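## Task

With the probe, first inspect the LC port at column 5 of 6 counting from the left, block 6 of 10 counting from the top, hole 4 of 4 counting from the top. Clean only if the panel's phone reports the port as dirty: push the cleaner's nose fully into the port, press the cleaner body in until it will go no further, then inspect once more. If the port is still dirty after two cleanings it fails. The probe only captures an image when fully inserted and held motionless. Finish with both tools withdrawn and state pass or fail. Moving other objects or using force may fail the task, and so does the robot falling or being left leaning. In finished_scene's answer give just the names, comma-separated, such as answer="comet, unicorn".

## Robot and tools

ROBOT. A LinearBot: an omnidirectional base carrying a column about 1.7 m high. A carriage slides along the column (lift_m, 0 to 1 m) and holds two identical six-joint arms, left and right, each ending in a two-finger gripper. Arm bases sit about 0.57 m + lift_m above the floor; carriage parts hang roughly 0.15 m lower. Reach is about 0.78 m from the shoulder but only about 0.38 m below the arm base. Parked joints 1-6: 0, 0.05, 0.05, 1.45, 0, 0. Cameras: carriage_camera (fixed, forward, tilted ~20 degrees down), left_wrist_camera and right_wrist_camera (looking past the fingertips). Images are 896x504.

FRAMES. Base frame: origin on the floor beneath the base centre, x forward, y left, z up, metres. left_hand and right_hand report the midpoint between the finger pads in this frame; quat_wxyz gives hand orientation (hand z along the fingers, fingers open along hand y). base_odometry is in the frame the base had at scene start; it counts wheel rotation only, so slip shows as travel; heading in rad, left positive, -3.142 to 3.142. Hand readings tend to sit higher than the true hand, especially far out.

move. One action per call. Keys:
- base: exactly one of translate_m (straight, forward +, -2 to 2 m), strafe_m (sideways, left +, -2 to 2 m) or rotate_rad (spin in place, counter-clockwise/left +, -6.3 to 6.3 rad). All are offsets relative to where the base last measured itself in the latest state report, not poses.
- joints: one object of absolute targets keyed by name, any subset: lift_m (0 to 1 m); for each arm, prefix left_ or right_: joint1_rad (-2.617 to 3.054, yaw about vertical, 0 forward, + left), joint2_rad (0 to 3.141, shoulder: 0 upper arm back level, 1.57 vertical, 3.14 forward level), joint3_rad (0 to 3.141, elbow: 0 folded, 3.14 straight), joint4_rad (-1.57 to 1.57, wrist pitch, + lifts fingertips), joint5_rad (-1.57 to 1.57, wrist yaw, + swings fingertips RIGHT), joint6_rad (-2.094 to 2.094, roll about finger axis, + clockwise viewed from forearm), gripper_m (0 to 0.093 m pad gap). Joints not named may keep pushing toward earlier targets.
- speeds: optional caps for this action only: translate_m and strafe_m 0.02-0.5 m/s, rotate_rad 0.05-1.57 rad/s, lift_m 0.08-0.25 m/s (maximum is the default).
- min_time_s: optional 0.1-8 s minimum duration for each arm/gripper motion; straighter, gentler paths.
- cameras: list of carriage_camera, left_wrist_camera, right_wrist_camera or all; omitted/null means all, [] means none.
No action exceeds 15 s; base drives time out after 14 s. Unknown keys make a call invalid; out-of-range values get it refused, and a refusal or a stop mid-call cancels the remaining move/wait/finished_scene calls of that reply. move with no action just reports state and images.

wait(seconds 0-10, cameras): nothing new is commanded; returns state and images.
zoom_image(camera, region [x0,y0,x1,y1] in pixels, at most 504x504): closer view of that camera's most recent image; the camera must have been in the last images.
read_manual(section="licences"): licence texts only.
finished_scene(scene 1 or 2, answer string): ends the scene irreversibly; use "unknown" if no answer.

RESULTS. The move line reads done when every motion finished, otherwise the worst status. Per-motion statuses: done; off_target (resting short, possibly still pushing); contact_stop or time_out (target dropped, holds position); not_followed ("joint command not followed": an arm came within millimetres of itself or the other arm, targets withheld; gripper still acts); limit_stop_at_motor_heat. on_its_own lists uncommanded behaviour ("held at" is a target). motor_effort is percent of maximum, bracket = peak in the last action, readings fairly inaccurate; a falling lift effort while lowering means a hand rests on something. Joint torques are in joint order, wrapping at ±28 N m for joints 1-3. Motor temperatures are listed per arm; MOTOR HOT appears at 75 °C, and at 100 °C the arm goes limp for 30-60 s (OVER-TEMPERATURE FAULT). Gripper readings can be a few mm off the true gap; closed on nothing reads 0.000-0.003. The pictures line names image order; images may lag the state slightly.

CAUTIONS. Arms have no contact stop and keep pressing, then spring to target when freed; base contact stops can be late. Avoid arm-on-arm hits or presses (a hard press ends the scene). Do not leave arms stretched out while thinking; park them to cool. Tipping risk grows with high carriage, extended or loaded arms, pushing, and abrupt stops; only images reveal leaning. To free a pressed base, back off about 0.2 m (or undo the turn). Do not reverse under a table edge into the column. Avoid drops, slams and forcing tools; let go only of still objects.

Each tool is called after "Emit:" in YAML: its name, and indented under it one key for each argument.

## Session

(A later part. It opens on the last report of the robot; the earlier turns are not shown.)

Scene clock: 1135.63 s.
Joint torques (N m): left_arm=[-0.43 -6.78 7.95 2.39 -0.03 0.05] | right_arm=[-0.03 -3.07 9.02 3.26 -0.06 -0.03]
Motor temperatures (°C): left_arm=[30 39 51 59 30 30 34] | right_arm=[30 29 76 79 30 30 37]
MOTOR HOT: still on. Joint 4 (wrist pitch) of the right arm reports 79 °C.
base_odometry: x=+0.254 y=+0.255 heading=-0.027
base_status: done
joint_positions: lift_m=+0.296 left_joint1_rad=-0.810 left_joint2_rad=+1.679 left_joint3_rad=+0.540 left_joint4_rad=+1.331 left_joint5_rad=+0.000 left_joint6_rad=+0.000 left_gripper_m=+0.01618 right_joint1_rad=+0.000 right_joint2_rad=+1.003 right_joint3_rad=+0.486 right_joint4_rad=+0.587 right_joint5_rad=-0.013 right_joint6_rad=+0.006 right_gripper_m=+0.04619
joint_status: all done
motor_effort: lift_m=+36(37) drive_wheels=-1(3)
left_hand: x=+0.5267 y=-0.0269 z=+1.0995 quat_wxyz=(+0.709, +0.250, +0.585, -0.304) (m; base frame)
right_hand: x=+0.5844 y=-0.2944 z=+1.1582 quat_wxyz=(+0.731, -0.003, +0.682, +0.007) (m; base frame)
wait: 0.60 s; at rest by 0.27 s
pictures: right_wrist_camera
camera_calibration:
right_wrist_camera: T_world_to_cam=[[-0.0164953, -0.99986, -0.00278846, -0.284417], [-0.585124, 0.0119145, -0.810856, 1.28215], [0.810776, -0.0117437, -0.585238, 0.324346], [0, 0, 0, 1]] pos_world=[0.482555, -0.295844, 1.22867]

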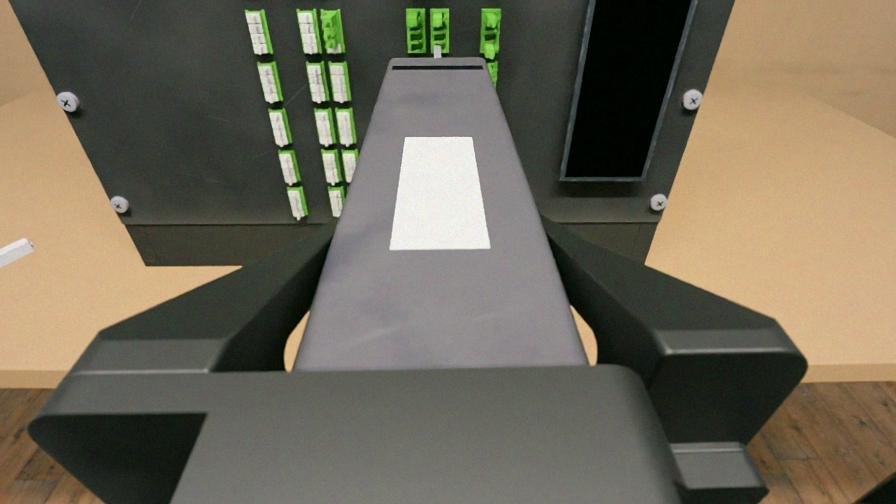

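Emit:
move:
  base: {"strafe_m": -0.0003}
  speeds: {"strafe_m": 0.02}
  joints: {"lift_m": 0.2954}
  cameras: []

Emit:
wait:
  seconds: 0.6
  cameras: ["right_wrist_camera"]

Emit:
zoom_image:
  camera: "right_wrist_camera"
  region: [422, 30, 452, 54]

Scene clock: 1139.90 s.
Joint torques (N m): left_arm=[-0.47 -6.72 8.01 2.39 -0.02 0.07] | right_arm=[-0.01 -3.11 9.03 3.26 -0.05 -0.04]
Motor temperatures (°C): left_arm=[30 39 51 59 30 30 34] | right_arm=[30 29 76 79 30 30 37]
move: done
MOTOR HOT: still on. Joint 4 (wrist pitch) of the right arm reports 79 °C.
base_odometry: x=+0.254 y=+0.255 heading=-0.027
base_status: done
joint_positions: lift_m=+0.296 left_joint1_rad=-0.810 left_joint2_rad=+1.679 left_joint3_rad=+0.540 left_joint4_rad=+1.331 left_joint5_rad=+0.000 left_joint6_rad=+0.000 left_gripper_m=+0.01618 right_joint1_rad=+0.000 right_joint2_rad=+1.003 right_joint3_rad=+0.486 right_joint4_rad=+0.587 right_joint5_rad=-0.013 right_joint6_rad=+0.006 right_gripper_m=+0.04619
joint_status: all done
motor_effort: lift_m=+34(35) drive_wheels=+2(3)
left_hand: x=+0.5267 y=-0.0269 z=+1.0993 quat_wxyz=(+0.709, +0.250, +0.585, -0.304) (m; base frame)
right_hand: x=+0.5844 y=-0.2944 z=+1.1579 quat_wxyz=(+0.731, -0.003, +0.682, +0.007) (m; base frame)
pictures: none
No camera images: "cameras" was empty.

Scene clock: 1140.50 s.
Joint torques (N m): left_arm=[-0.46 -6.79 7.95 2.39 -0.03 0.06] | right_arm=[0.05 -3.11 9.02 3.27 -0.07 -0.05]
Motor temperatures (°C): left_arm=[30 39 51 59 30 30 34] | right_arm=[30 29 76 79 30 30 37]
MOTOR HOT: still on. Joint 4 (wrist pitch) of the right arm reports 79 °C.
base_odometry: x=+0.254 y=+0.255 heading=-0.027
base_status: done
joint_positions: lift_m=+0.296 left_joint1_rad=-0.810 left_joint2_rad=+1.679 left_joint3_rad=+0.540 left_joint4_rad=+1.331 left_joint5_rad=+0.000 left_joint6_rad=+0.000 left_gripper_m=+0.01618 right_joint1_rad=+0.000 right_joint2_rad=+1.003 right_joint3_rad=+0.486 right_joint4_rad=+0.587 right_joint5_rad=-0.013 right_joint6_rad=+0.006 right_gripper_m=+0.04619
joint_status: all done
motor_effort: lift_m=+34(35) drive_wheels=+2(3)
left_hand: x=+0.5267 y=-0.0269 z=+1.0993 quat_wxyz=(+0.709, +0.250, +0.585, -0.304) (m; base frame)
right_hand: x=+0.5844 y=-0.2944 z=+1.1579 quat_wxyz=(+0.731, -0.003, +0.682, +0.007) (m; base frame)
wait: 0.60 s; at rest by 0.27 s
pictures: right_wrist_camera
camera_calibration:
right_wrist_camera: T_world_to_cam=[[-0.0164953, -0.99986, -0.00278846, -0.284418], [-0.585124, 0.0119145, -0.810856, 1.28191], [0.810776, -0.0117437, -0.585238, 0.32417], [0, 0, 0, 1]] pos_world=[0.482555, -0.295844, 1.22837]

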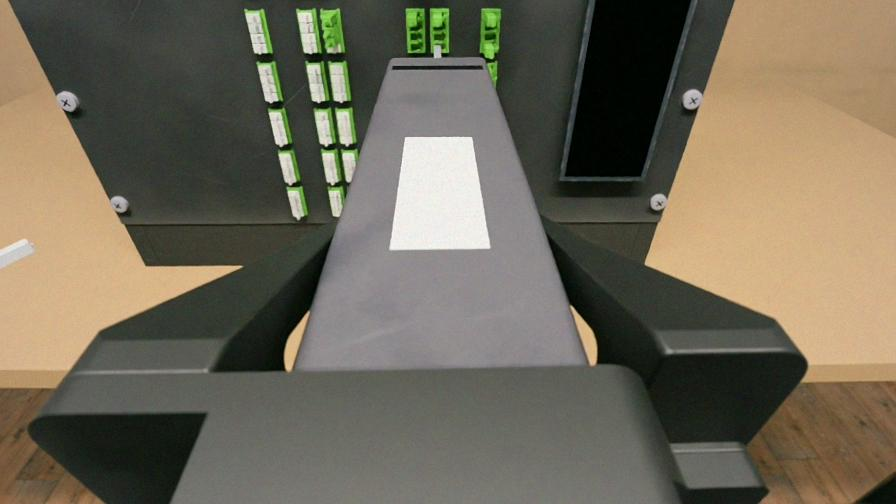

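Scaled by 16.800 from the camera's 896x504 image, which has a finer 1280x720 frame.

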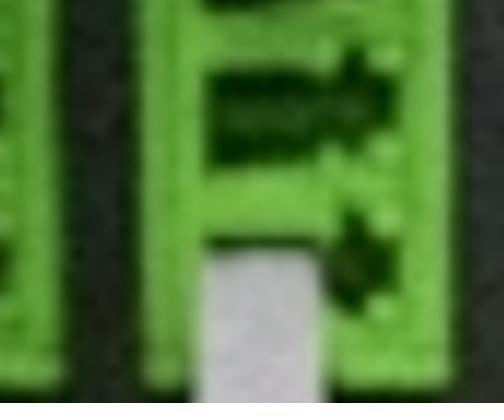

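Emit:
move:
  base: {"translate_m": 0.0025}
  speeds: {"translate_m": 0.02}
  cameras: []

Emit:
wait:
  seconds: 0.6
  cameras: ["right_wrist_camera"]

Emit:
zoom_image:
  camera: "right_wrist_camera"
  region: [422, 30, 452, 54]

Scene clock: 1143.47 s.
Joint torques (N m): left_arm=[-0.49 -6.76 7.88 2.38 -0.02 0.05] | right_arm=[-0.03 -3.1 9.02 3.23 -0.04 -0.01]
Motor temperatures (°C): left_arm=[30 39 51 59 30 30 34] | right_arm=[30 29 77 79 30 30 37]
move: done
MOTOR HOT: still on. Joint 4 (wrist pitch) of the right arm reports 79 °C.
base_odometry: x=+0.256 y=+0.255 heading=-0.027
base_status: done
joint_positions: lift_m=+0.296 left_joint1_rad=-0.809 left_joint2_rad=+1.679 left_joint3_rad=+0.540 left_joint4_rad=+1.333 left_joint5_rad=+0.000 left_joint6_rad=+0.000 left_gripper_m=+0.01618 right_joint1_rad=+0.000 right_joint2_rad=+1.003 right_joint3_rad=+0.486 right_joint4_rad=+0.588 right_joint5_rad=-0.013 right_joint6_rad=+0.006 right_gripper_m=+0.04619
joint_status: not commanded
motor_effort: lift_m=+34(35) drive_wheels=+1(10)
left_hand: x=+0.5268 y=-0.0267 z=+1.0996 quat_wxyz=(+0.710, +0.250, +0.584, -0.304) (m; base frame)
right_hand: x=+0.5844 y=-0.2944 z=+1.1582 quat_wxyz=(+0.732, -0.003, +0.682, +0.007) (m; base frame)
pictures: none
No camera images: "cameras" was empty.

Scene clock: 1144.07 s.
Joint torques (N m): left_arm=[-0.47 -6.83 7.91 2.36 -0.02 0.05] | right_arm=[-0.02 -3 8.98 3.24 -0.07 -0.04]
Motor temperatures (°C): left_arm=[30 39 51 59 30 30 34] | right_arm=[30 29 77 79 30 30 37]
MOTOR HOT: still on. Joint 4 (wrist pitch) of the right arm reports 79 °C.
base_odometry: x=+0.256 y=+0.255 heading=-0.027
base_status: done
joint_positions: lift_m=+0.296 left_joint1_rad=-0.809 left_joint2_rad=+1.679 left_joint3_rad=+0.540 left_joint4_rad=+1.333 left_joint5_rad=+0.000 left_joint6_rad=+0.000 left_gripper_m=+0.01618 right_joint1_rad=+0.000 right_joint2_rad=+1.003 right_joint3_rad=+0.486 right_joint4_rad=+0.588 right_joint5_rad=-0.013 right_joint6_rad=+0.006 right_gripper_m=+0.04619
joint_status: not commanded
motor_effort: lift_m=+35(35) drive_wheels=+1(10)
left_hand: x=+0.5268 y=-0.0267 z=+1.0996 quat_wxyz=(+0.710, +0.250, +0.584, -0.304) (m; base frame)
right_hand: x=+0.5844 y=-0.2944 z=+1.1582 quat_wxyz=(+0.732, -0.003, +0.682, +0.007) (m; base frame)
wait: 0.60 s; at rest by 0.27 s
pictures: right_wrist_camera
camera_calibration:
right_wrist_camera: T_world_to_cam=[[-0.0164929, -0.99986, -0.00280709, -0.284397], [-0.584247, 0.0119155, -0.811489, 1.28237], [0.811409, -0.0117437, -0.584361, 0.322987], [0, 0, 0, 1]] pos_world=[0.482454, -0.295844, 1.22857]

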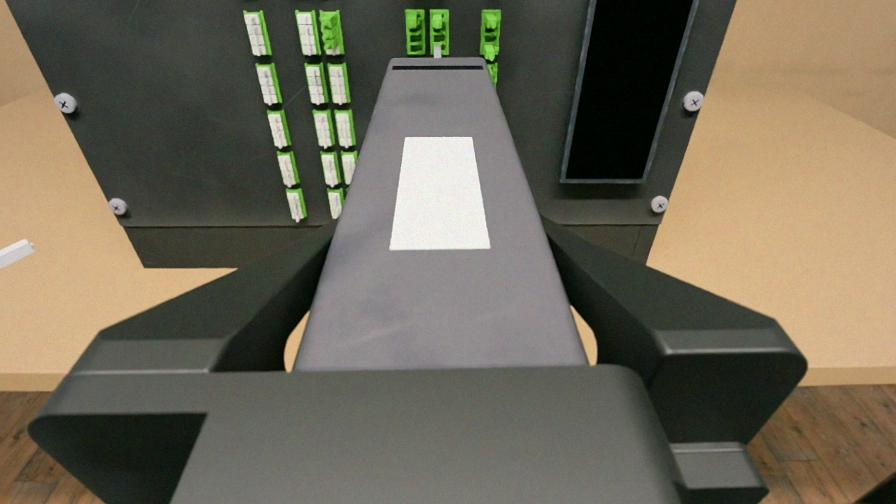

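Scaled by 16.800 from the camera's 896x504 image, which has a finer 1280x720 frame.

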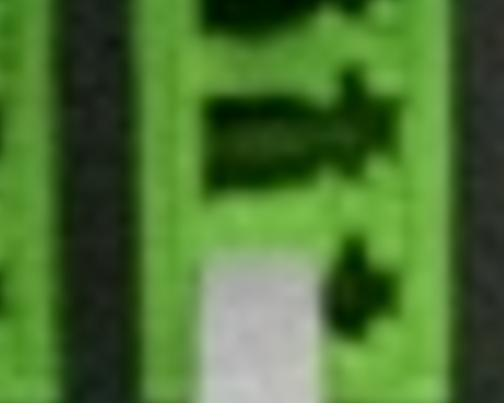

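Emit:
move:
  joints: {"lift_m": 0.2950}
  cameras: []

Emit:
wait:
  seconds: 0.6
  cameras: []

Emit:
move:
  cameras: ["right_wrist_camera"]

Emit:
zoom_image:
  camera: "right_wrist_camera"
  region: [422, 30, 452, 54]

Scene clock: 1146.90 s.
Joint torques (N m): left_arm=[-0.47 -6.79 8.03 2.36 -0.02 0.05] | right_arm=[0.08 -3.08 9.17 3.28 -0.06 -0.04]
Motor temperatures (°C): left_arm=[30 39 51 59 30 30 34] | right_arm=[30 29 77 80 30 30 37]
move: done
MOTOR HOT: still on. Joint 4 (wrist pitch) of the right arm reports 80 °C.
base_odometry: x=+0.256 y=+0.255 heading=-0.027
base_status: not commanded
joint_positions: lift_m=+0.295 left_joint1_rad=-0.809 left_joint2_rad=+1.679 left_joint3_rad=+0.540 left_joint4_rad=+1.333 left_joint5_rad=+0.000 left_joint6_rad=+0.000 left_gripper_m=+0.01618 right_joint1_rad=+0.000 right_joint2_rad=+1.003 right_joint3_rad=+0.486 right_joint4_rad=+0.588 right_joint5_rad=-0.013 right_joint6_rad=+0.006 right_gripper_m=+0.04619
joint_status: all done
motor_effort: lift_m=+35(36) drive_wheels=+1(1)
left_hand: x=+0.5268 y=-0.0267 z=+1.0992 quat_wxyz=(+0.710, +0.250, +0.584, -0.304) (m; base frame)
right_hand: x=+0.5844 y=-0.2944 z=+1.1579 quat_wxyz=(+0.732, -0.003, +0.682, +0.007) (m; base frame)
pictures: none
No camera images: "cameras" was empty.

Scene clock: 1147.50 s.
Joint torques (N m): left_arm=[-0.49 -6.8 7.91 2.37 -0.02 0.06] | right_arm=[0.01 -3.17 9.13 3.24 -0.06 -0.04]
Motor temperatures (°C): left_arm=[30 39 51 59 30 30 34] | right_arm=[30 29 77 80 30 30 37]
MOTOR HOT: still on. Joint 4 (wrist pitch) of the right arm reports 80 °C.
base_odometry: x=+0.256 y=+0.255 heading=-0.027
base_status: not commanded
joint_positions: lift_m=+0.295 left_joint1_rad=-0.809 left_joint2_rad=+1.679 left_joint3_rad=+0.540 left_joint4_rad=+1.333 left_joint5_rad=+0.000 left_joint6_rad=+0.000 left_gripper_m=+0.01618 right_joint1_rad=+0.000 right_joint2_rad=+1.003 right_joint3_rad=+0.486 right_joint4_rad=+0.588 right_joint5_rad=-0.013 right_joint6_rad=+0.006 right_gripper_m=+0.04619
joint_status: all done
motor_effort: lift_m=+35(36) drive_wheels=+1(1)
left_hand: x=+0.5268 y=-0.0267 z=+1.0992 quat_wxyz=(+0.710, +0.250, +0.584, -0.304) (m; base frame)
right_hand: x=+0.5844 y=-0.2944 z=+1.1579 quat_wxyz=(+0.732, -0.003, +0.682, +0.007) (m; base frame)
wait: 0.60 s; at rest by 0.27 s
pictures: none
No camera images: "cameras" was empty.

Scene clock: 1147.50 s.
Joint torques (N m): left_arm=[-0.49 -6.8 7.91 2.37 -0.02 0.06] | right_arm=[0.01 -3.17 9.13 3.24 -0.06 -0.04]
Motor temperatures (°C): left_arm=[30 39 51 59 30 30 34] | right_arm=[30 29 77 80 30 30 37]
MOTOR HOT: still on. Joint 4 (wrist pitch) of the right arm reports 80 °C.
base_odometry: x=+0.256 y=+0.255 heading=-0.027
base_status: not commanded
joint_positions: lift_m=+0.295 left_joint1_rad=-0.809 left_joint2_rad=+1.679 left_joint3_rad=+0.540 left_joint4_rad=+1.333 left_joint5_rad=+0.000 left_joint6_rad=+0.000 left_gripper_m=+0.01618 right_joint1_rad=+0.000 right_joint2_rad=+1.003 right_joint3_rad=+0.486 right_joint4_rad=+0.588 right_joint5_rad=-0.013 right_joint6_rad=+0.006 right_gripper_m=+0.04619
joint_status: all done
motor_effort: lift_m=+35(36) drive_wheels=+1(1)
left_hand: x=+0.5268 y=-0.0267 z=+1.0992 quat_wxyz=(+0.710, +0.250, +0.584, -0.304) (m; base frame)
right_hand: x=+0.5844 y=-0.2944 z=+1.1579 quat_wxyz=(+0.732, -0.003, +0.682, +0.007) (m; base frame)
pictures: right_wrist_camera
camera_calibration:
right_wrist_camera: T_world_to_cam=[[-0.0164914, -0.99986, -0.00281402, -0.28439], [-0.583908, 0.0119154, -0.811733, 1.28226], [0.811653, -0.0117435, -0.584022, 0.322278], [0, 0, 0, 1]] pos_world=[0.482454, -0.295844, 1.22827]

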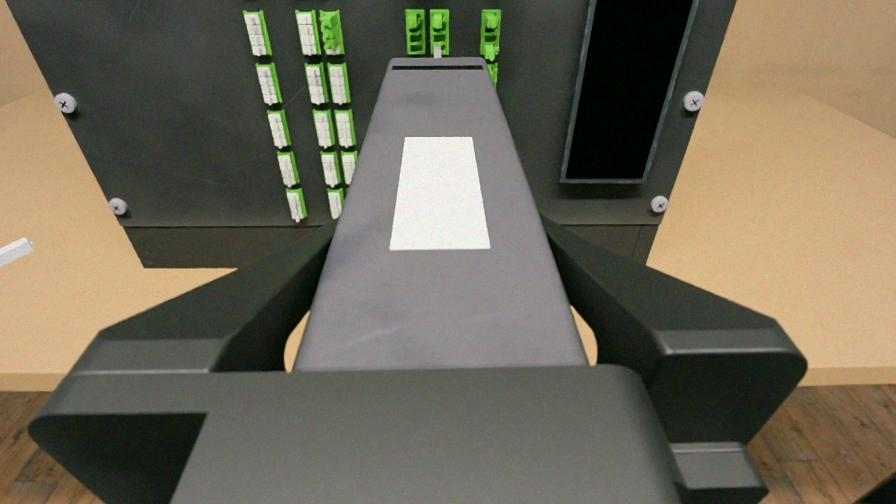

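Scaled by 16.800 from the camera's 896x504 image, which has a finer 1280x720 frame.

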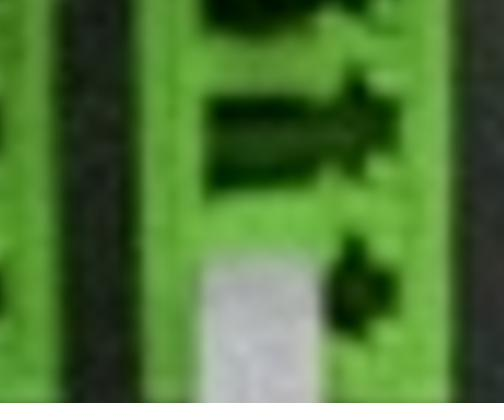

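Emit:
move:
  joints: {"lift_m": 0.2947}
  cameras: []

Emit:
move:
  base: {"translate_m": 0.002}
  speeds: {"translate_m": 0.02}
  cameras: []

Emit:
wait:
  seconds: 0.6
  cameras: ["right_wrist_camera"]

Emit:
zoom_image:
  camera: "right_wrist_camera"
  region: [422, 30, 452, 54]

Scene clock: 1150.87 s.
Joint torques (N m): left_arm=[-0.49 -6.8 7.94 2.36 -0.02 0.05] | right_arm=[-0.01 -3.04 9.16 3.24 -0.07 -0.05]
Motor temperatures (°C): left_arm=[30 39 51 58 30 30 34] | right_arm=[30 29 77 80 30 30 37]
move: done
MOTOR HOT: still on. Joint 4 (wrist pitch) of the right arm reports 80 °C.
base_odometry: x=+0.256 y=+0.255 heading=-0.027
base_status: not commanded
joint_positions: lift_m=+0.295 left_joint1_rad=-0.809 left_joint2_rad=+1.679 left_joint3_rad=+0.540 left_joint4_rad=+1.333 left_joint5_rad=+0.000 left_joint6_rad=+0.000 left_gripper_m=+0.01618 right_joint1_rad=+0.000 right_joint2_rad=+1.003 right_joint3_rad=+0.486 right_joint4_rad=+0.589 right_joint5_rad=-0.013 right_joint6_rad=+0.006 right_gripper_m=+0.04619
joint_status: all done
motor_effort: lift_m=+35(35) drive_wheels=+1(1)
left_hand: x=+0.5268 y=-0.0267 z=+1.0989 quat_wxyz=(+0.710, +0.250, +0.584, -0.304) (m; base frame)
right_hand: x=+0.5844 y=-0.2944 z=+1.1577 quat_wxyz=(+0.732, -0.003, +0.681, +0.007) (m; base frame)
pictures: none
No camera images: "cameras" was empty.

Scene clock: 1151.47 s.
Joint torques (N m): left_arm=[-0.51 -6.71 7.9 2.36 -0.03 0.06] | right_arm=[0.03 -3.1 8.98 3.23 -0.03 -0.02]
Motor temperatures (°C): left_arm=[30 39 51 58 30 30 34] | right_arm=[30 29 77 80 30 30 37]
move: done
MOTOR HOT: still on. Joint 4 (wrist pitch) of the right arm reports 80 °C.
base_odometry: x=+0.258 y=+0.255 heading=-0.027
base_status: done
joint_positions: lift_m=+0.295 left_joint1_rad=-0.809 left_joint2_rad=+1.679 left_joint3_rad=+0.540 left_joint4_rad=+1.334 left_joint5_rad=+0.000 left_joint6_rad=+0.000 left_gripper_m=+0.01618 right_joint1_rad=+0.000 right_joint2_rad=+1.003 right_joint3_rad=+0.486 right_joint4_rad=+0.589 right_joint5_rad=-0.013 right_joint6_rad=+0.006 right_gripper_m=+0.04619
joint_status: not commanded
motor_effort: lift_m=+34(35) drive_wheels=+2(13)
left_hand: x=+0.5268 y=-0.0267 z=+1.0992 quat_wxyz=(+0.710, +0.250, +0.584, -0.304) (m; base frame)
right_hand: x=+0.5844 y=-0.2944 z=+1.1578 quat_wxyz=(+0.732, -0.003, +0.681, +0.007) (m; base frame)
pictures: none
No camera images: "cameras" was empty.

Scene clock: 1152.07 s.
Joint torques (N m): left_arm=[-0.49 -6.78 7.92 2.35 -0.02 0.06] | right_arm=[-0.09 -3.11 9.06 3.22 -0.06 -0.02]
Motor temperatures (°C): left_arm=[30 39 51 58 30 30 34] | right_arm=[30 29 77 80 30 30 37]
MOTOR HOT: still on. Joint 4 (wrist pitch) of the right arm reports 80 °C.
base_odometry: x=+0.258 y=+0.255 heading=-0.027
base_status: done
joint_positions: lift_m=+0.295 left_joint1_rad=-0.809 left_joint2_rad=+1.679 left_joint3_rad=+0.540 left_joint4_rad=+1.334 left_joint5_rad=+0.000 left_joint6_rad=+0.000 left_gripper_m=+0.01618 right_joint1_rad=+0.000 right_joint2_rad=+1.003 right_joint3_rad=+0.486 right_joint4_rad=+0.589 right_joint5_rad=-0.013 right_joint6_rad=+0.006 right_gripper_m=+0.04619
joint_status: not commanded
motor_effort: lift_m=+34(35) drive_wheels=+2(13)
left_hand: x=+0.5268 y=-0.0266 z=+1.0992 quat_wxyz=(+0.710, +0.250, +0.584, -0.304) (m; base frame)
right_hand: x=+0.5844 y=-0.2944 z=+1.1578 quat_wxyz=(+0.732, -0.003, +0.681, +0.007) (m; base frame)
wait: 0.60 s; at rest by 0.27 s
pictures: right_wrist_camera
camera_calibration:
right_wrist_camera: T_world_to_cam=[[-0.0164889, -0.99986, -0.00282652, -0.284378], [-0.583256, 0.0119146, -0.812201, 1.2823], [0.812121, -0.0117437, -0.58337, 0.321216], [0, 0, 0, 1]] pos_world=[0.482353, -0.295844, 1.22807]

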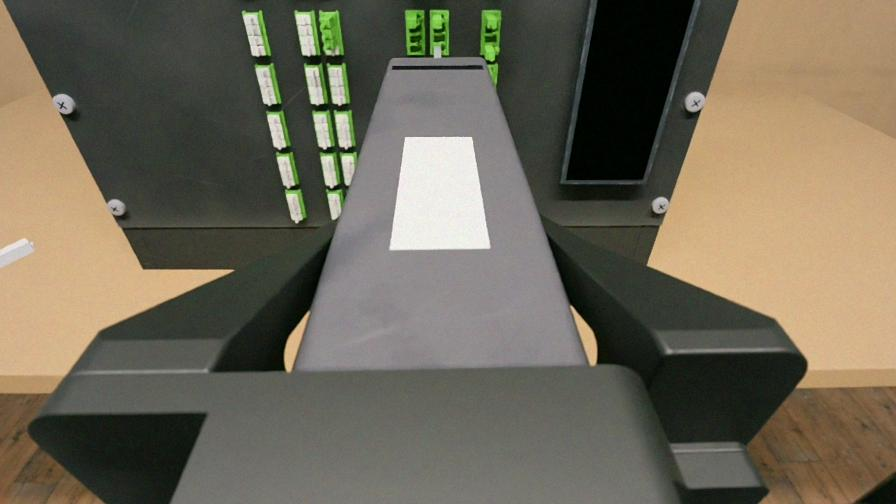

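Scaled by 16.800 from the camera's 896x504 image, which has a finer 1280x720 frame.

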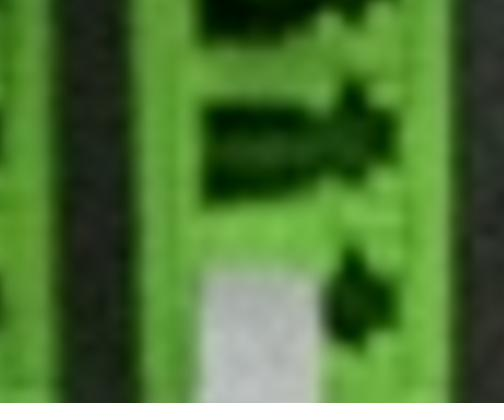

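Emit:
move:
  base: {"translate_m": 0.0025}
  speeds: {"translate_m": 0.02}
  cameras: []

Emit:
move:
  base: {"translate_m": 0.0015}
  speeds: {"translate_m": 0.02}
  cameras: ["right_wrist_camera"]

Emit:
zoom_image:
  camera: "right_wrist_camera"
  region: [422, 30, 452, 54]

Scene clock: 1156.13 s.
Joint torques (N m): left_arm=[-0.49 -6.84 7.98 2.39 -0.02 0.06] | right_arm=[0.01 -2.99 9.06 3.27 -0.05 -0.04]
Motor temperatures (°C): left_arm=[30 39 51 58 30 30 34] | right_arm=[30 29 77 81 30 30 37]
move: done
MOTOR HOT: still on. Joint 4 (wrist pitch) of the right arm reports 81 °C.
base_odometry: x=+0.261 y=+0.254 heading=-0.028
base_status: done
joint_positions: lift_m=+0.295 left_joint1_rad=-0.809 left_joint2_rad=+1.679 left_joint3_rad=+0.540 left_joint4_rad=+1.334 left_joint5_rad=+0.000 left_joint6_rad=+0.000 left_gripper_m=+0.01618 right_joint1_rad=+0.000 right_joint2_rad=+1.003 right_joint3_rad=+0.486 right_joint4_rad=+0.589 right_joint5_rad=-0.013 right_joint6_rad=+0.006 right_gripper_m=+0.04619
joint_status: not commanded
motor_effort: lift_m=+34(36) drive_wheels=-2(12)
left_hand: x=+0.5269 y=-0.0266 z=+1.0993 quat_wxyz=(+0.710, +0.250, +0.584, -0.304) (m; base frame)
right_hand: x=+0.5844 y=-0.2944 z=+1.1578 quat_wxyz=(+0.732, -0.003, +0.681, +0.007) (m; base frame)
pictures: none
No camera images: "cameras" was empty.

Scene clock: 1156.73 s.
Joint torques (N m): left_arm=[-0.5 -6.83 7.94 2.34 -0.02 0.05] | right_arm=[0.06 -3 8.99 3.25 -0.08 -0.03]
Motor temperatures (°C): left_arm=[30 39 51 58 30 30 34] | right_arm=[30 29 77 81 30 30 37]
move: done
MOTOR HOT: still on. Joint 4 (wrist pitch) of the right arm reports 81 °C.
base_odometry: x=+0.262 y=+0.254 heading=-0.028
base_status: done
joint_positions: lift_m=+0.295 left_joint1_rad=-0.809 left_joint2_rad=+1.679 left_joint3_rad=+0.540 left_joint4_rad=+1.335 left_joint5_rad=+0.000 left_joint6_rad=+0.000 left_gripper_m=+0.01618 right_joint1_rad=+0.000 right_joint2_rad=+1.003 right_joint3_rad=+0.486 right_joint4_rad=+0.589 right_joint5_rad=-0.014 right_joint6_rad=+0.006 right_gripper_m=+0.04619
joint_status: not commanded
motor_effort: lift_m=+34(35) drive_wheels=-1(10)
left_hand: x=+0.5267 y=-0.0267 z=+1.0994 quat_wxyz=(+0.710, +0.250, +0.583, -0.304) (m; base frame)
right_hand: x=+0.5844 y=-0.2942 z=+1.1578 quat_wxyz=(+0.732, -0.003, +0.681, +0.007) (m; base frame)
pictures: right_wrist_camera
camera_calibration:
right_wrist_camera: T_world_to_cam=[[-0.0157111, -0.999873, -0.0027568, -0.284743], [-0.583266, 0.0114043, -0.812201, 1.28215], [0.812129, -0.0111527, -0.583371, 0.321389], [0, 0, 0, 1]] pos_world=[0.482352, -0.295744, 1.22807]

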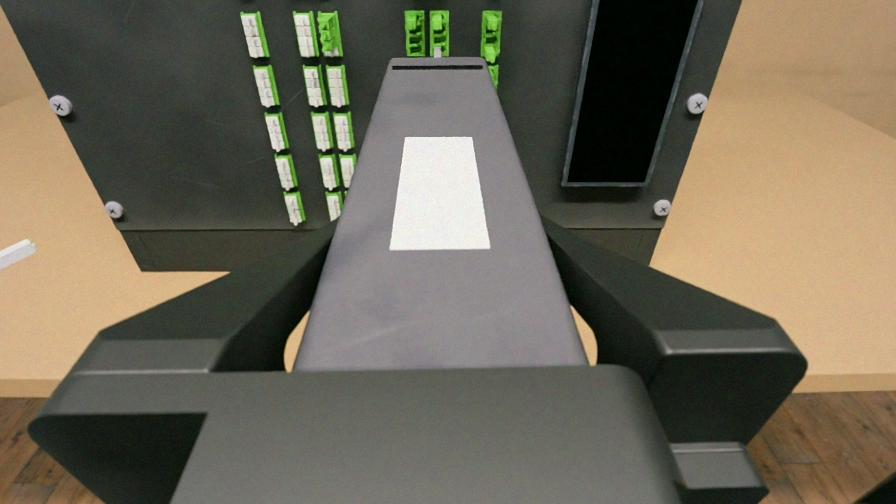

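Scaled by 16.800 from the camera's 896x504 image, which has a finer 1280x720 frame.

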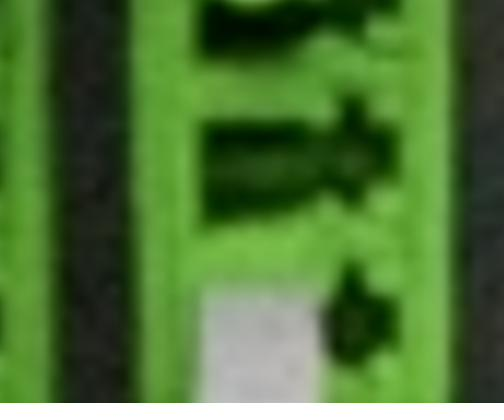

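Emit:
move:
  base: {"translate_m": 0.0015}
  speeds: {"translate_m": 0.02}
  cameras: []

Emit:
move:
  base: {"translate_m": 0.0015}
  speeds: {"translate_m": 0.02}
  cameras: ["right_wrist_camera"]

Emit:
zoom_image:
  camera: "right_wrist_camera"
  region: [422, 30, 452, 54]

Scene clock: 1159.67 s.
Joint torques (N m): left_arm=[-0.43 -6.76 7.91 2.34 -0.02 0.05] | right_arm=[-0.1 -3.02 9.03 3.24 -0.04 -0.05]
Motor temperatures (°C): left_arm=[30 39 51 58 30 30 34] | right_arm=[30 30 78 81 30 30 37]
move: done
MOTOR HOT: still on. Joint 4 (wrist pitch) of the right arm reports 81 °C.
base_odometry: x=+0.264 y=+0.254 heading=-0.028
base_status: done
joint_positions: lift_m=+0.295 left_joint1_rad=-0.810 left_joint2_rad=+1.679 left_joint3_rad=+0.540 left_joint4_rad=+1.335 left_joint5_rad=+0.000 left_joint6_rad=+0.000 left_gripper_m=+0.01618 right_joint1_rad=+0.000 right_joint2_rad=+1.003 right_joint3_rad=+0.486 right_joint4_rad=+0.590 right_joint5_rad=-0.015 right_joint6_rad=+0.006 right_gripper_m=+0.04619
joint_status: not commanded
motor_effort: lift_m=+34(35) drive_wheels=-1(17)
left_hand: x=+0.5266 y=-0.0267 z=+1.0995 quat_wxyz=(+0.710, +0.250, +0.583, -0.304) (m; base frame)
right_hand: x=+0.5843 y=-0.2941 z=+1.1579 quat_wxyz=(+0.732, -0.003, +0.681, +0.007) (m; base frame)
pictures: none
No camera images: "cameras" was empty.

Scene clock: 1160.33 s.
Joint torques (N m): left_arm=[-0.38 -6.79 7.97 2.35 -0.02 0.05] | right_arm=[0.02 -3.11 9.09 3.25 -0.03 -0.03]
Motor temperatures (°C): left_arm=[30 39 51 58 30 30 34] | right_arm=[30 30 78 81 30 30 37]
move: done
MOTOR HOT: still on. Joint 4 (wrist pitch) of the right arm reports 81 °C.
base_odometry: x=+0.265 y=+0.254 heading=-0.028
base_status: done
joint_positions: lift_m=+0.295 left_joint1_rad=-0.810 left_joint2_rad=+1.679 left_joint3_rad=+0.540 left_joint4_rad=+1.335 left_joint5_rad=+0.000 left_joint6_rad=+0.000 left_gripper_m=+0.01618 right_joint1_rad=+0.000 right_joint2_rad=+1.003 right_joint3_rad=+0.486 right_joint4_rad=+0.589 right_joint5_rad=-0.016 right_joint6_rad=+0.006 right_gripper_m=+0.04619
joint_status: not commanded
motor_effort: lift_m=+35(35) drive_wheels=+2(12)
left_hand: x=+0.5265 y=-0.0268 z=+1.0995 quat_wxyz=(+0.710, +0.250, +0.583, -0.304) (m; base frame)
right_hand: x=+0.5843 y=-0.2940 z=+1.1578 quat_wxyz=(+0.732, -0.004, +0.681, +0.008) (m; base frame)
pictures: right_wrist_camera
camera_calibration:
right_wrist_camera: T_world_to_cam=[[-0.0141555, -0.999896, -0.00261735, -0.285571], [-0.583284, 0.0103836, -0.812202, 1.28186], [0.812145, -0.00997048, -0.583371, 0.321733], [0, 0, 0, 1]] pos_world=[0.482352, -0.295643, 1.22807]

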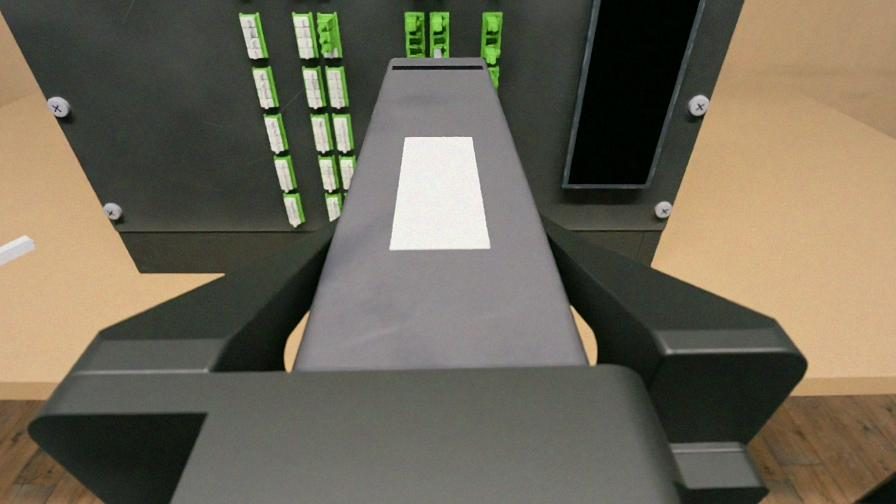

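Scaled by 16.800 from the camera's 896x504 image, which has a finer 1280x720 frame.

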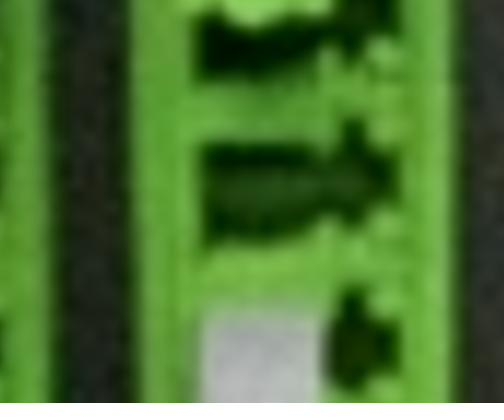

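Emit:
move:
  base: {"translate_m": 0.0015}
  speeds: {"translate_m": 0.02}
  cameras: []

Emit:
move:
  base: {"translate_m": 0.0015}
  speeds: {"translate_m": 0.02}
  cameras: ["right_wrist_camera"]

Emit:
zoom_image:
  camera: "right_wrist_camera"
  region: [422, 30, 452, 54]

Scene clock: 1163.87 s.
Joint torques (N m): left_arm=[-0.42 -6.84 7.95 2.35 -0.02 0.05] | right_arm=[0.14 -3.1 9.03 3.23 -0.04 -0.06]
Motor temperatures (°C): left_arm=[30 39 51 57 30 30 34] | right_arm=[30 30 78 81 30 30 37]
move: done
MOTOR HOT: still on. Joint 4 (wrist pitch) of the right arm reports 81 °C.
base_odometry: x=+0.267 y=+0.254 heading=-0.029
base_status: done
joint_positions: lift_m=+0.295 left_joint1_rad=-0.810 left_joint2_rad=+1.679 left_joint3_rad=+0.540 left_joint4_rad=+1.335 left_joint5_rad=+0.000 left_joint6_rad=+0.000 left_gripper_m=+0.01618 right_joint1_rad=+0.000 right_joint2_rad=+1.003 right_joint3_rad=+0.486 right_joint4_rad=+0.590 right_joint5_rad=-0.017 right_joint6_rad=+0.006 right_gripper_m=+0.04619
joint_status: not commanded
motor_effort: lift_m=+34(35) drive_wheels=+2(8)
left_hand: x=+0.5266 y=-0.0267 z=+1.0995 quat_wxyz=(+0.710, +0.250, +0.583, -0.304) (m; base frame)
right_hand: x=+0.5843 y=-0.2939 z=+1.1579 quat_wxyz=(+0.732, -0.004, +0.681, +0.008) (m; base frame)
pictures: none
No camera images: "cameras" was empty.

Scene clock: 1164.43 s.
Joint torques (N m): left_arm=[-0.47 -6.78 7.95 2.36 -0.02 0.05] | right_arm=[-0.09 -3.22 9.09 3.2 -0.02 -0.05]
Motor temperatures (°C): left_arm=[30 39 51 57 30 30 34] | right_arm=[30 30 78 81 30 30 37]
move: done
MOTOR HOT: still on. Joint 4 (wrist pitch) of the right arm reports 81 °C.
base_odometry: x=+0.268 y=+0.253 heading=-0.029
base_status: done
joint_positions: lift_m=+0.295 left_joint1_rad=-0.810 left_joint2_rad=+1.679 left_joint3_rad=+0.540 left_joint4_rad=+1.335 left_joint5_rad=-0.001 left_joint6_rad=+0.000 left_gripper_m=+0.01618 right_joint1_rad=+0.000 right_joint2_rad=+1.004 right_joint3_rad=+0.486 right_joint4_rad=+0.590 right_joint5_rad=-0.018 right_joint6_rad=+0.006 right_gripper_m=+0.04619
joint_status: not commanded
motor_effort: lift_m=+35(35) drive_wheels=-1(13)
left_hand: x=+0.5267 y=-0.0267 z=+1.0995 quat_wxyz=(+0.710, +0.250, +0.583, -0.304) (m; base frame)
right_hand: x=+0.5846 y=-0.2937 z=+1.1577 quat_wxyz=(+0.732, -0.004, +0.681, +0.008) (m; base frame)
pictures: right_wrist_camera
camera_calibration:
right_wrist_camera: T_world_to_cam=[[-0.0122974, -0.999921, -0.00256089, -0.286439], [-0.583663, 0.00925756, -0.811943, 1.28148], [0.811903, -0.00849008, -0.583731, 0.322428], [0, 0, 0, 1]] pos_world=[0.482652, -0.295543, 1.22797]

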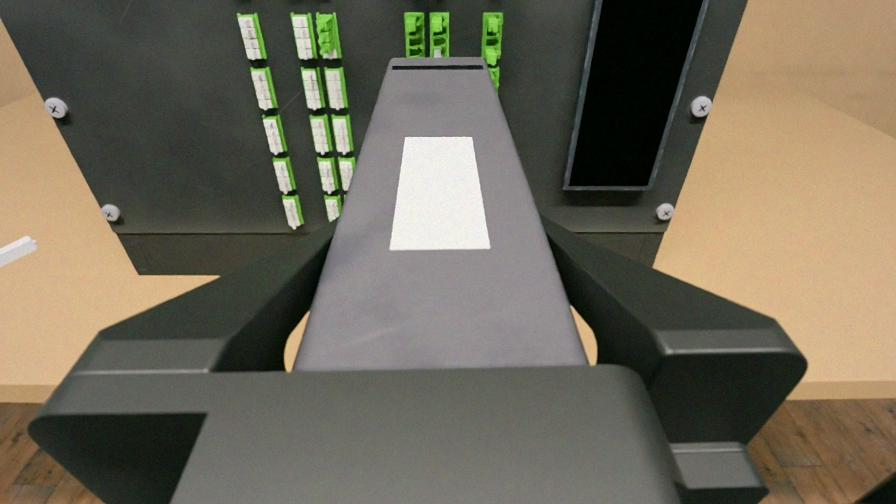

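Scaled by 16.800 from the camera's 896x504 image, which has a finer 1280x720 frame.

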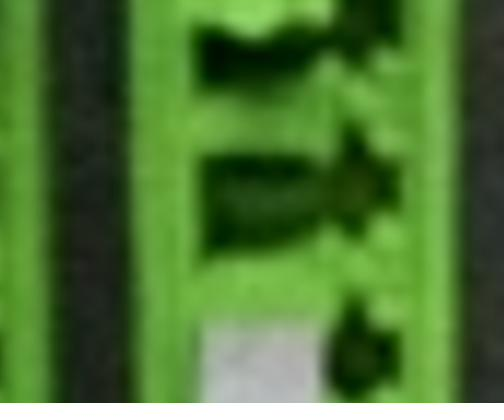

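Emit:
move:
  base: {"translate_m": 0.0015}
  speeds: {"translate_m": 0.02}
  cameras: ["right_wrist_camera"]

Emit:
zoom_image:
  camera: "right_wrist_camera"
  region: [422, 30, 452, 54]

Scene clock: 1168.87 s.
Joint torques (N m): left_arm=[-0.46 -6.82 7.94 2.35 -0.02 0.05] | right_arm=[-0.02 -3.32 9.05 3.22 0 -0.01]
Motor temperatures (°C): left_arm=[30 39 51 57 30 30 34] | right_arm=[30 30 78 82 30 30 37]
move: done
MOTOR HOT: still on. Joint 4 (wrist pitch) of the right arm reports 82 °C.
base_odometry: x=+0.270 y=+0.253 heading=-0.029
base_status: done
joint_positions: lift_m=+0.295 left_joint1_rad=-0.810 left_joint2_rad=+1.679 left_joint3_rad=+0.540 left_joint4_rad=+1.335 left_joint5_rad=-0.001 left_joint6_rad=+0.000 left_gripper_m=+0.01618 right_joint1_rad=+0.000 right_joint2_rad=+1.004 right_joint3_rad=+0.486 right_joint4_rad=+0.590 right_joint5_rad=-0.018 right_joint6_rad=+0.006 right_gripper_m=+0.04619
joint_status: not commanded
motor_effort: lift_m=+33(35) drive_wheels=+4(14)
left_hand: x=+0.5267 y=-0.0267 z=+1.0995 quat_wxyz=(+0.710, +0.250, +0.583, -0.304) (m; base frame)
right_hand: x=+0.5846 y=-0.2935 z=+1.1577 quat_wxyz=(+0.732, -0.005, +0.681, +0.008) (m; base frame)
pictures: right_wrist_camera
camera_calibration:
right_wrist_camera: T_world_to_cam=[[-0.0115193, -0.999931, -0.00249118, -0.286803], [-0.58367, 0.00874679, -0.811944, 1.28134], [0.811909, -0.00789901, -0.58373, 0.3226], [0, 0, 0, 1]] pos_world=[0.482651, -0.295442, 1.22797]

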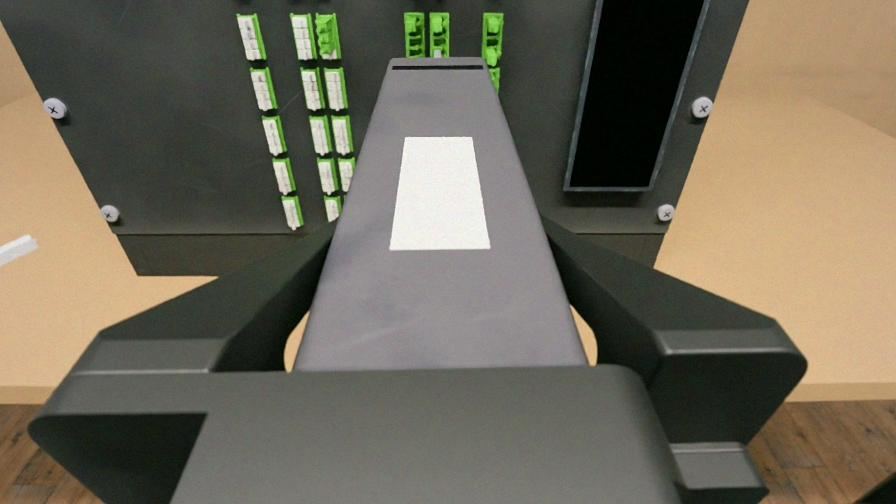

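Scaled by 16.800 from the camera's 896x504 image, which has a finer 1280x720 frame.

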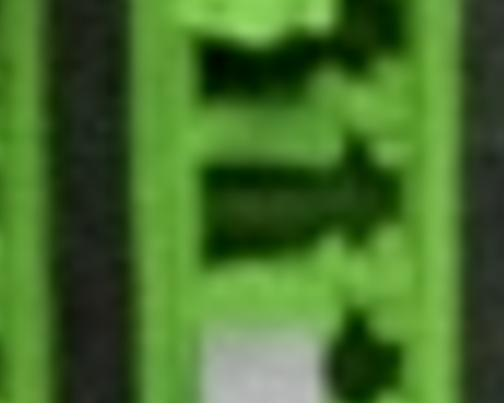

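Emit:
move:
  base: {"translate_m": 0.0015}
  speeds: {"translate_m": 0.02}
  cameras: ["right_wrist_camera"]

Emit:
wait:
  seconds: 1
  cameras: ["left_wrist_camera"]

Emit:
zoom_image:
  camera: "left_wrist_camera"
  region: [430, 30, 510, 80]

Scene clock: 1171.73 s.
Joint torques (N m): left_arm=[-0.43 -6.82 7.97 2.35 -0.02 0.06] | right_arm=[-0.02 -2.59 8.96 3.3 0 -0.05]
Motor temperatures (°C): left_arm=[30 39 51 57 30 30 34] | right_arm=[30 29 78 82 30 30 37]
move: done
MOTOR HOT: still on. Joint 4 (wrist pitch) of the right arm reports 82 °C.
base_odometry: x=+0.271 y=+0.253 heading=-0.029
base_status: done
joint_positions: lift_m=+0.295 left_joint1_rad=-0.810 left_joint2_rad=+1.679 left_joint3_rad=+0.540 left_joint4_rad=+1.335 left_joint5_rad=-0.001 left_joint6_rad=+0.000 left_gripper_m=+0.01618 right_joint1_rad=+0.000 right_joint2_rad=+0.998 right_joint3_rad=+0.486 right_joint4_rad=+0.583 right_joint5_rad=-0.019 right_joint6_rad=+0.006 right_gripper_m=+0.04619
joint_status: not commanded
motor_effort: lift_m=+34(35) drive_wheels=+5(13)
left_hand: x=+0.5267 y=-0.0267 z=+1.0995 quat_wxyz=(+0.710, +0.250, +0.583, -0.304) (m; base frame)
right_hand: x=+0.5835 y=-0.2934 z=+1.1583 quat_wxyz=(+0.732, -0.005, +0.681, +0.009) (m; base frame)
pictures: right_wrist_camera
camera_calibration:
right_wrist_camera: T_world_to_cam=[[-0.0107415, -0.999939, -0.0024218, -0.287175], [-0.583676, 0.0082364, -0.811945, 1.28109], [0.811916, -0.00730793, -0.583729, 0.323933], [0, 0, 0, 1]] pos_world=[0.481651, -0.295342, 1.22857]

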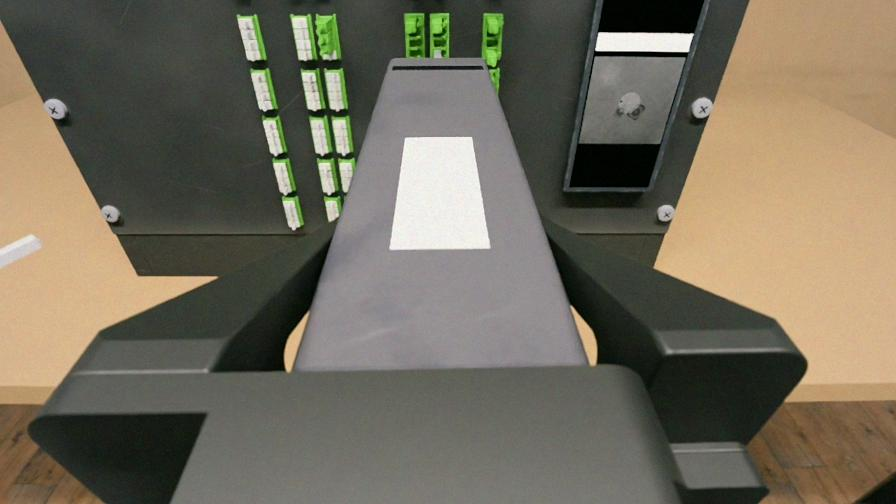

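Scene clock: 1172.73 s.
Joint torques (N m): left_arm=[-0.46 -6.82 7.95 2.34 -0.02 0.06] | right_arm=[-0.17 -2.51 9.05 3.31 0.01 -0.01]
Motor temperatures (°C): left_arm=[30 39 51 57 30 30 34] | right_arm=[30 29 78 82 30 30 37]
MOTOR HOT: still on. Joint 4 (wrist pitch) of the right arm reports 82 °C.
base_odometry: x=+0.271 y=+0.253 heading=-0.029
base_status: done
joint_positions: lift_m=+0.295 left_joint1_rad=-0.810 left_joint2_rad=+1.679 left_joint3_rad=+0.540 left_joint4_rad=+1.335 left_joint5_rad=-0.001 left_joint6_rad=+0.000 left_gripper_m=+0.01618 right_joint1_rad=+0.000 right_joint2_rad=+0.998 right_joint3_rad=+0.486 right_joint4_rad=+0.583 right_joint5_rad=-0.019 right_joint6_rad=+0.006 right_gripper_m=+0.04619
joint_status: not commanded
motor_effort: lift_m=+34(35) drive_wheels=+5(13)
left_hand: x=+0.5267 y=-0.0267 z=+1.0995 quat_wxyz=(+0.710, +0.250, +0.583, -0.304) (m; base frame)
right_hand: x=+0.5835 y=-0.2934 z=+1.1583 quat_wxyz=(+0.732, -0.005, +0.681, +0.009) (m; base frame)
wait: 1.00 s; at rest by 0.27 s
pictures: left_wrist_camera
camera_calibration:
left_wrist_camera: T_world_to_cam=[[-0.725063, -0.688353, 0.0212733, 0.333077], [-0.291181, 0.278424, -0.915256, 1.17302], [0.624097, -0.669813, -0.402311, 0.222659], [0, 0, 0, 1]] pos_world=[0.444102, 0.0518182, 1.1561]

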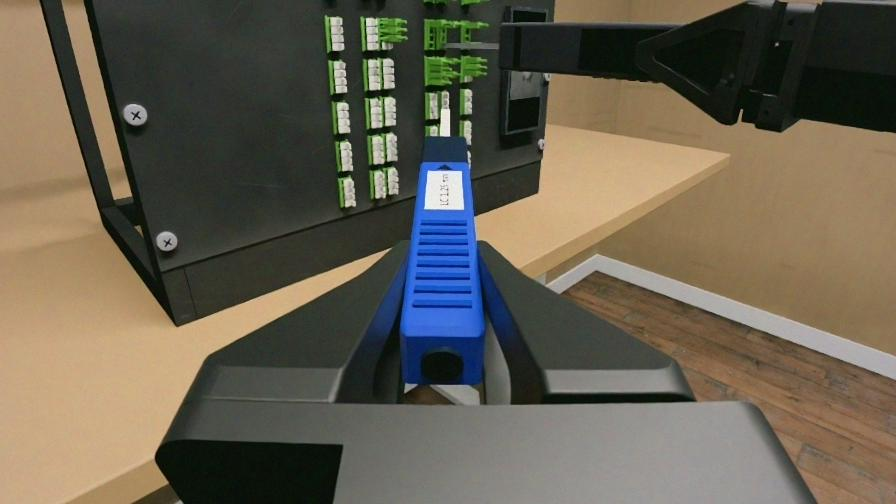

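Scaled by 6.300 from the camera's 896x504 image, which has a finer 1280x720 frame.

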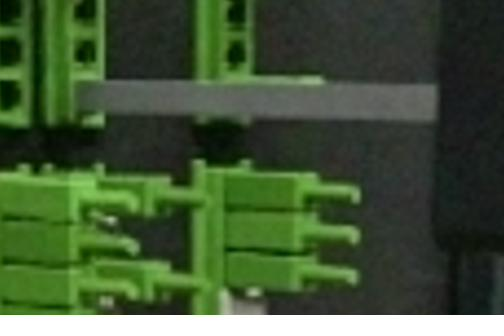

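Picture obtained. Zoom the phone.

Emit:
move:
  cameras: ["right_wrist_camera"]

Emit:
zoom_image:
  camera: "right_wrist_camera"
  region: [570, 20, 710, 160]

Scene clock: 1174.63 s.
Joint torques (N m): left_arm=[-0.42 -6.76 7.92 2.34 -0.02 0.05] | right_arm=[-0.03 -2.56 8.98 3.27 0.04 -0.04]
Motor temperatures (°C): left_arm=[30 39 51 57 30 30 34] | right_arm=[30 29 78 81 30 30 37]
MOTOR HOT: still on. Joint 4 (wrist pitch) of the right arm reports 81 °C.
base_odometry: x=+0.271 y=+0.253 heading=-0.029
base_status: done
joint_positions: lift_m=+0.295 left_joint1_rad=-0.810 left_joint2_rad=+1.679 left_joint3_rad=+0.540 left_joint4_rad=+1.335 left_joint5_rad=-0.001 left_joint6_rad=+0.000 left_gripper_m=+0.01618 right_joint1_rad=+0.000 right_joint2_rad=+0.998 right_joint3_rad=+0.486 right_joint4_rad=+0.583 right_joint5_rad=-0.019 right_joint6_rad=+0.006 right_gripper_m=+0.04619
joint_status: not commanded
motor_effort: lift_m=+35(35) drive_wheels=+5(13)
left_hand: x=+0.5267 y=-0.0267 z=+1.0995 quat_wxyz=(+0.710, +0.250, +0.583, -0.304) (m; base frame)
right_hand: x=+0.5835 y=-0.2934 z=+1.1583 quat_wxyz=(+0.732, -0.005, +0.681, +0.009) (m; base frame)
pictures: right_wrist_camera
camera_calibration:
right_wrist_camera: T_world_to_cam=[[-0.0107415, -0.999939, -0.0024218, -0.287175], [-0.583676, 0.0082364, -0.811945, 1.28109], [0.811916, -0.00730793, -0.583729, 0.323933], [0, 0, 0, 1]] pos_world=[0.481651, -0.295342, 1.22857]

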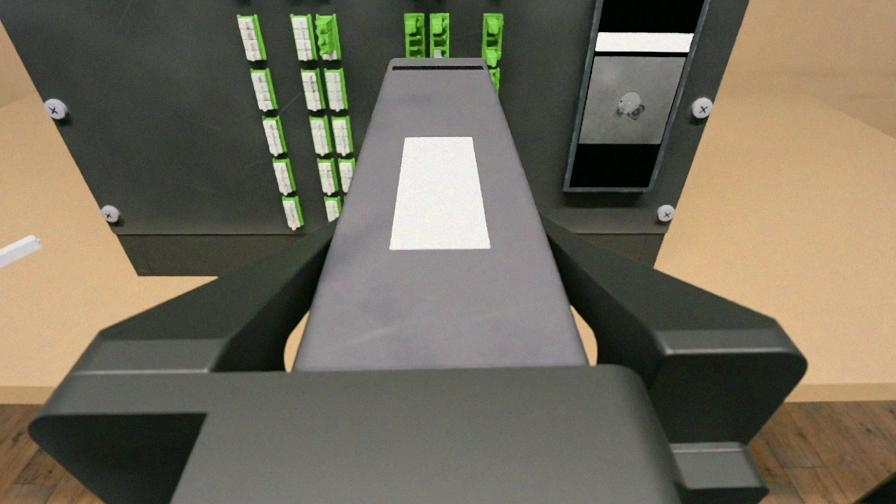

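Scaled by 3.600 from the camera's 896x504 image, which has a finer 1280x720 frame.

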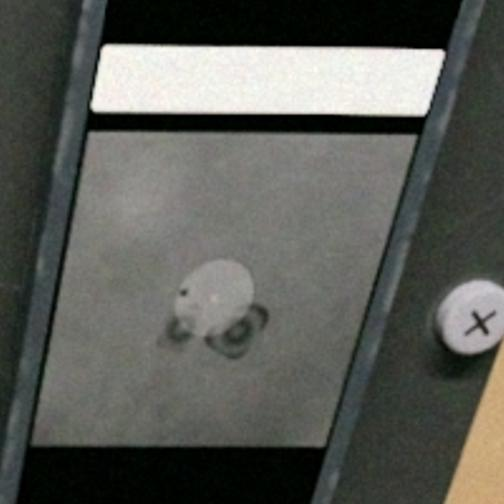

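Emit:
zoom_image:
  camera: "right_wrist_camera"
  region: [590, 28, 700, 56]

Emit:
zoom_image:
  camera: "right_wrist_camera"
  region: [605, 80, 655, 130]

Scaled by 4.582 from the camera's 896x504 image, which has a finer 1280x720 frame.

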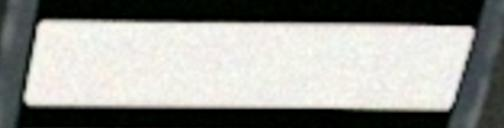

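Scaled by 10.080 from the camera's 896x504 image, which has a finer 1280x720 frame.

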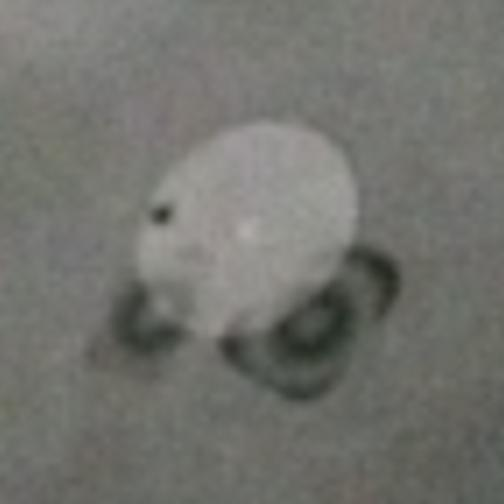

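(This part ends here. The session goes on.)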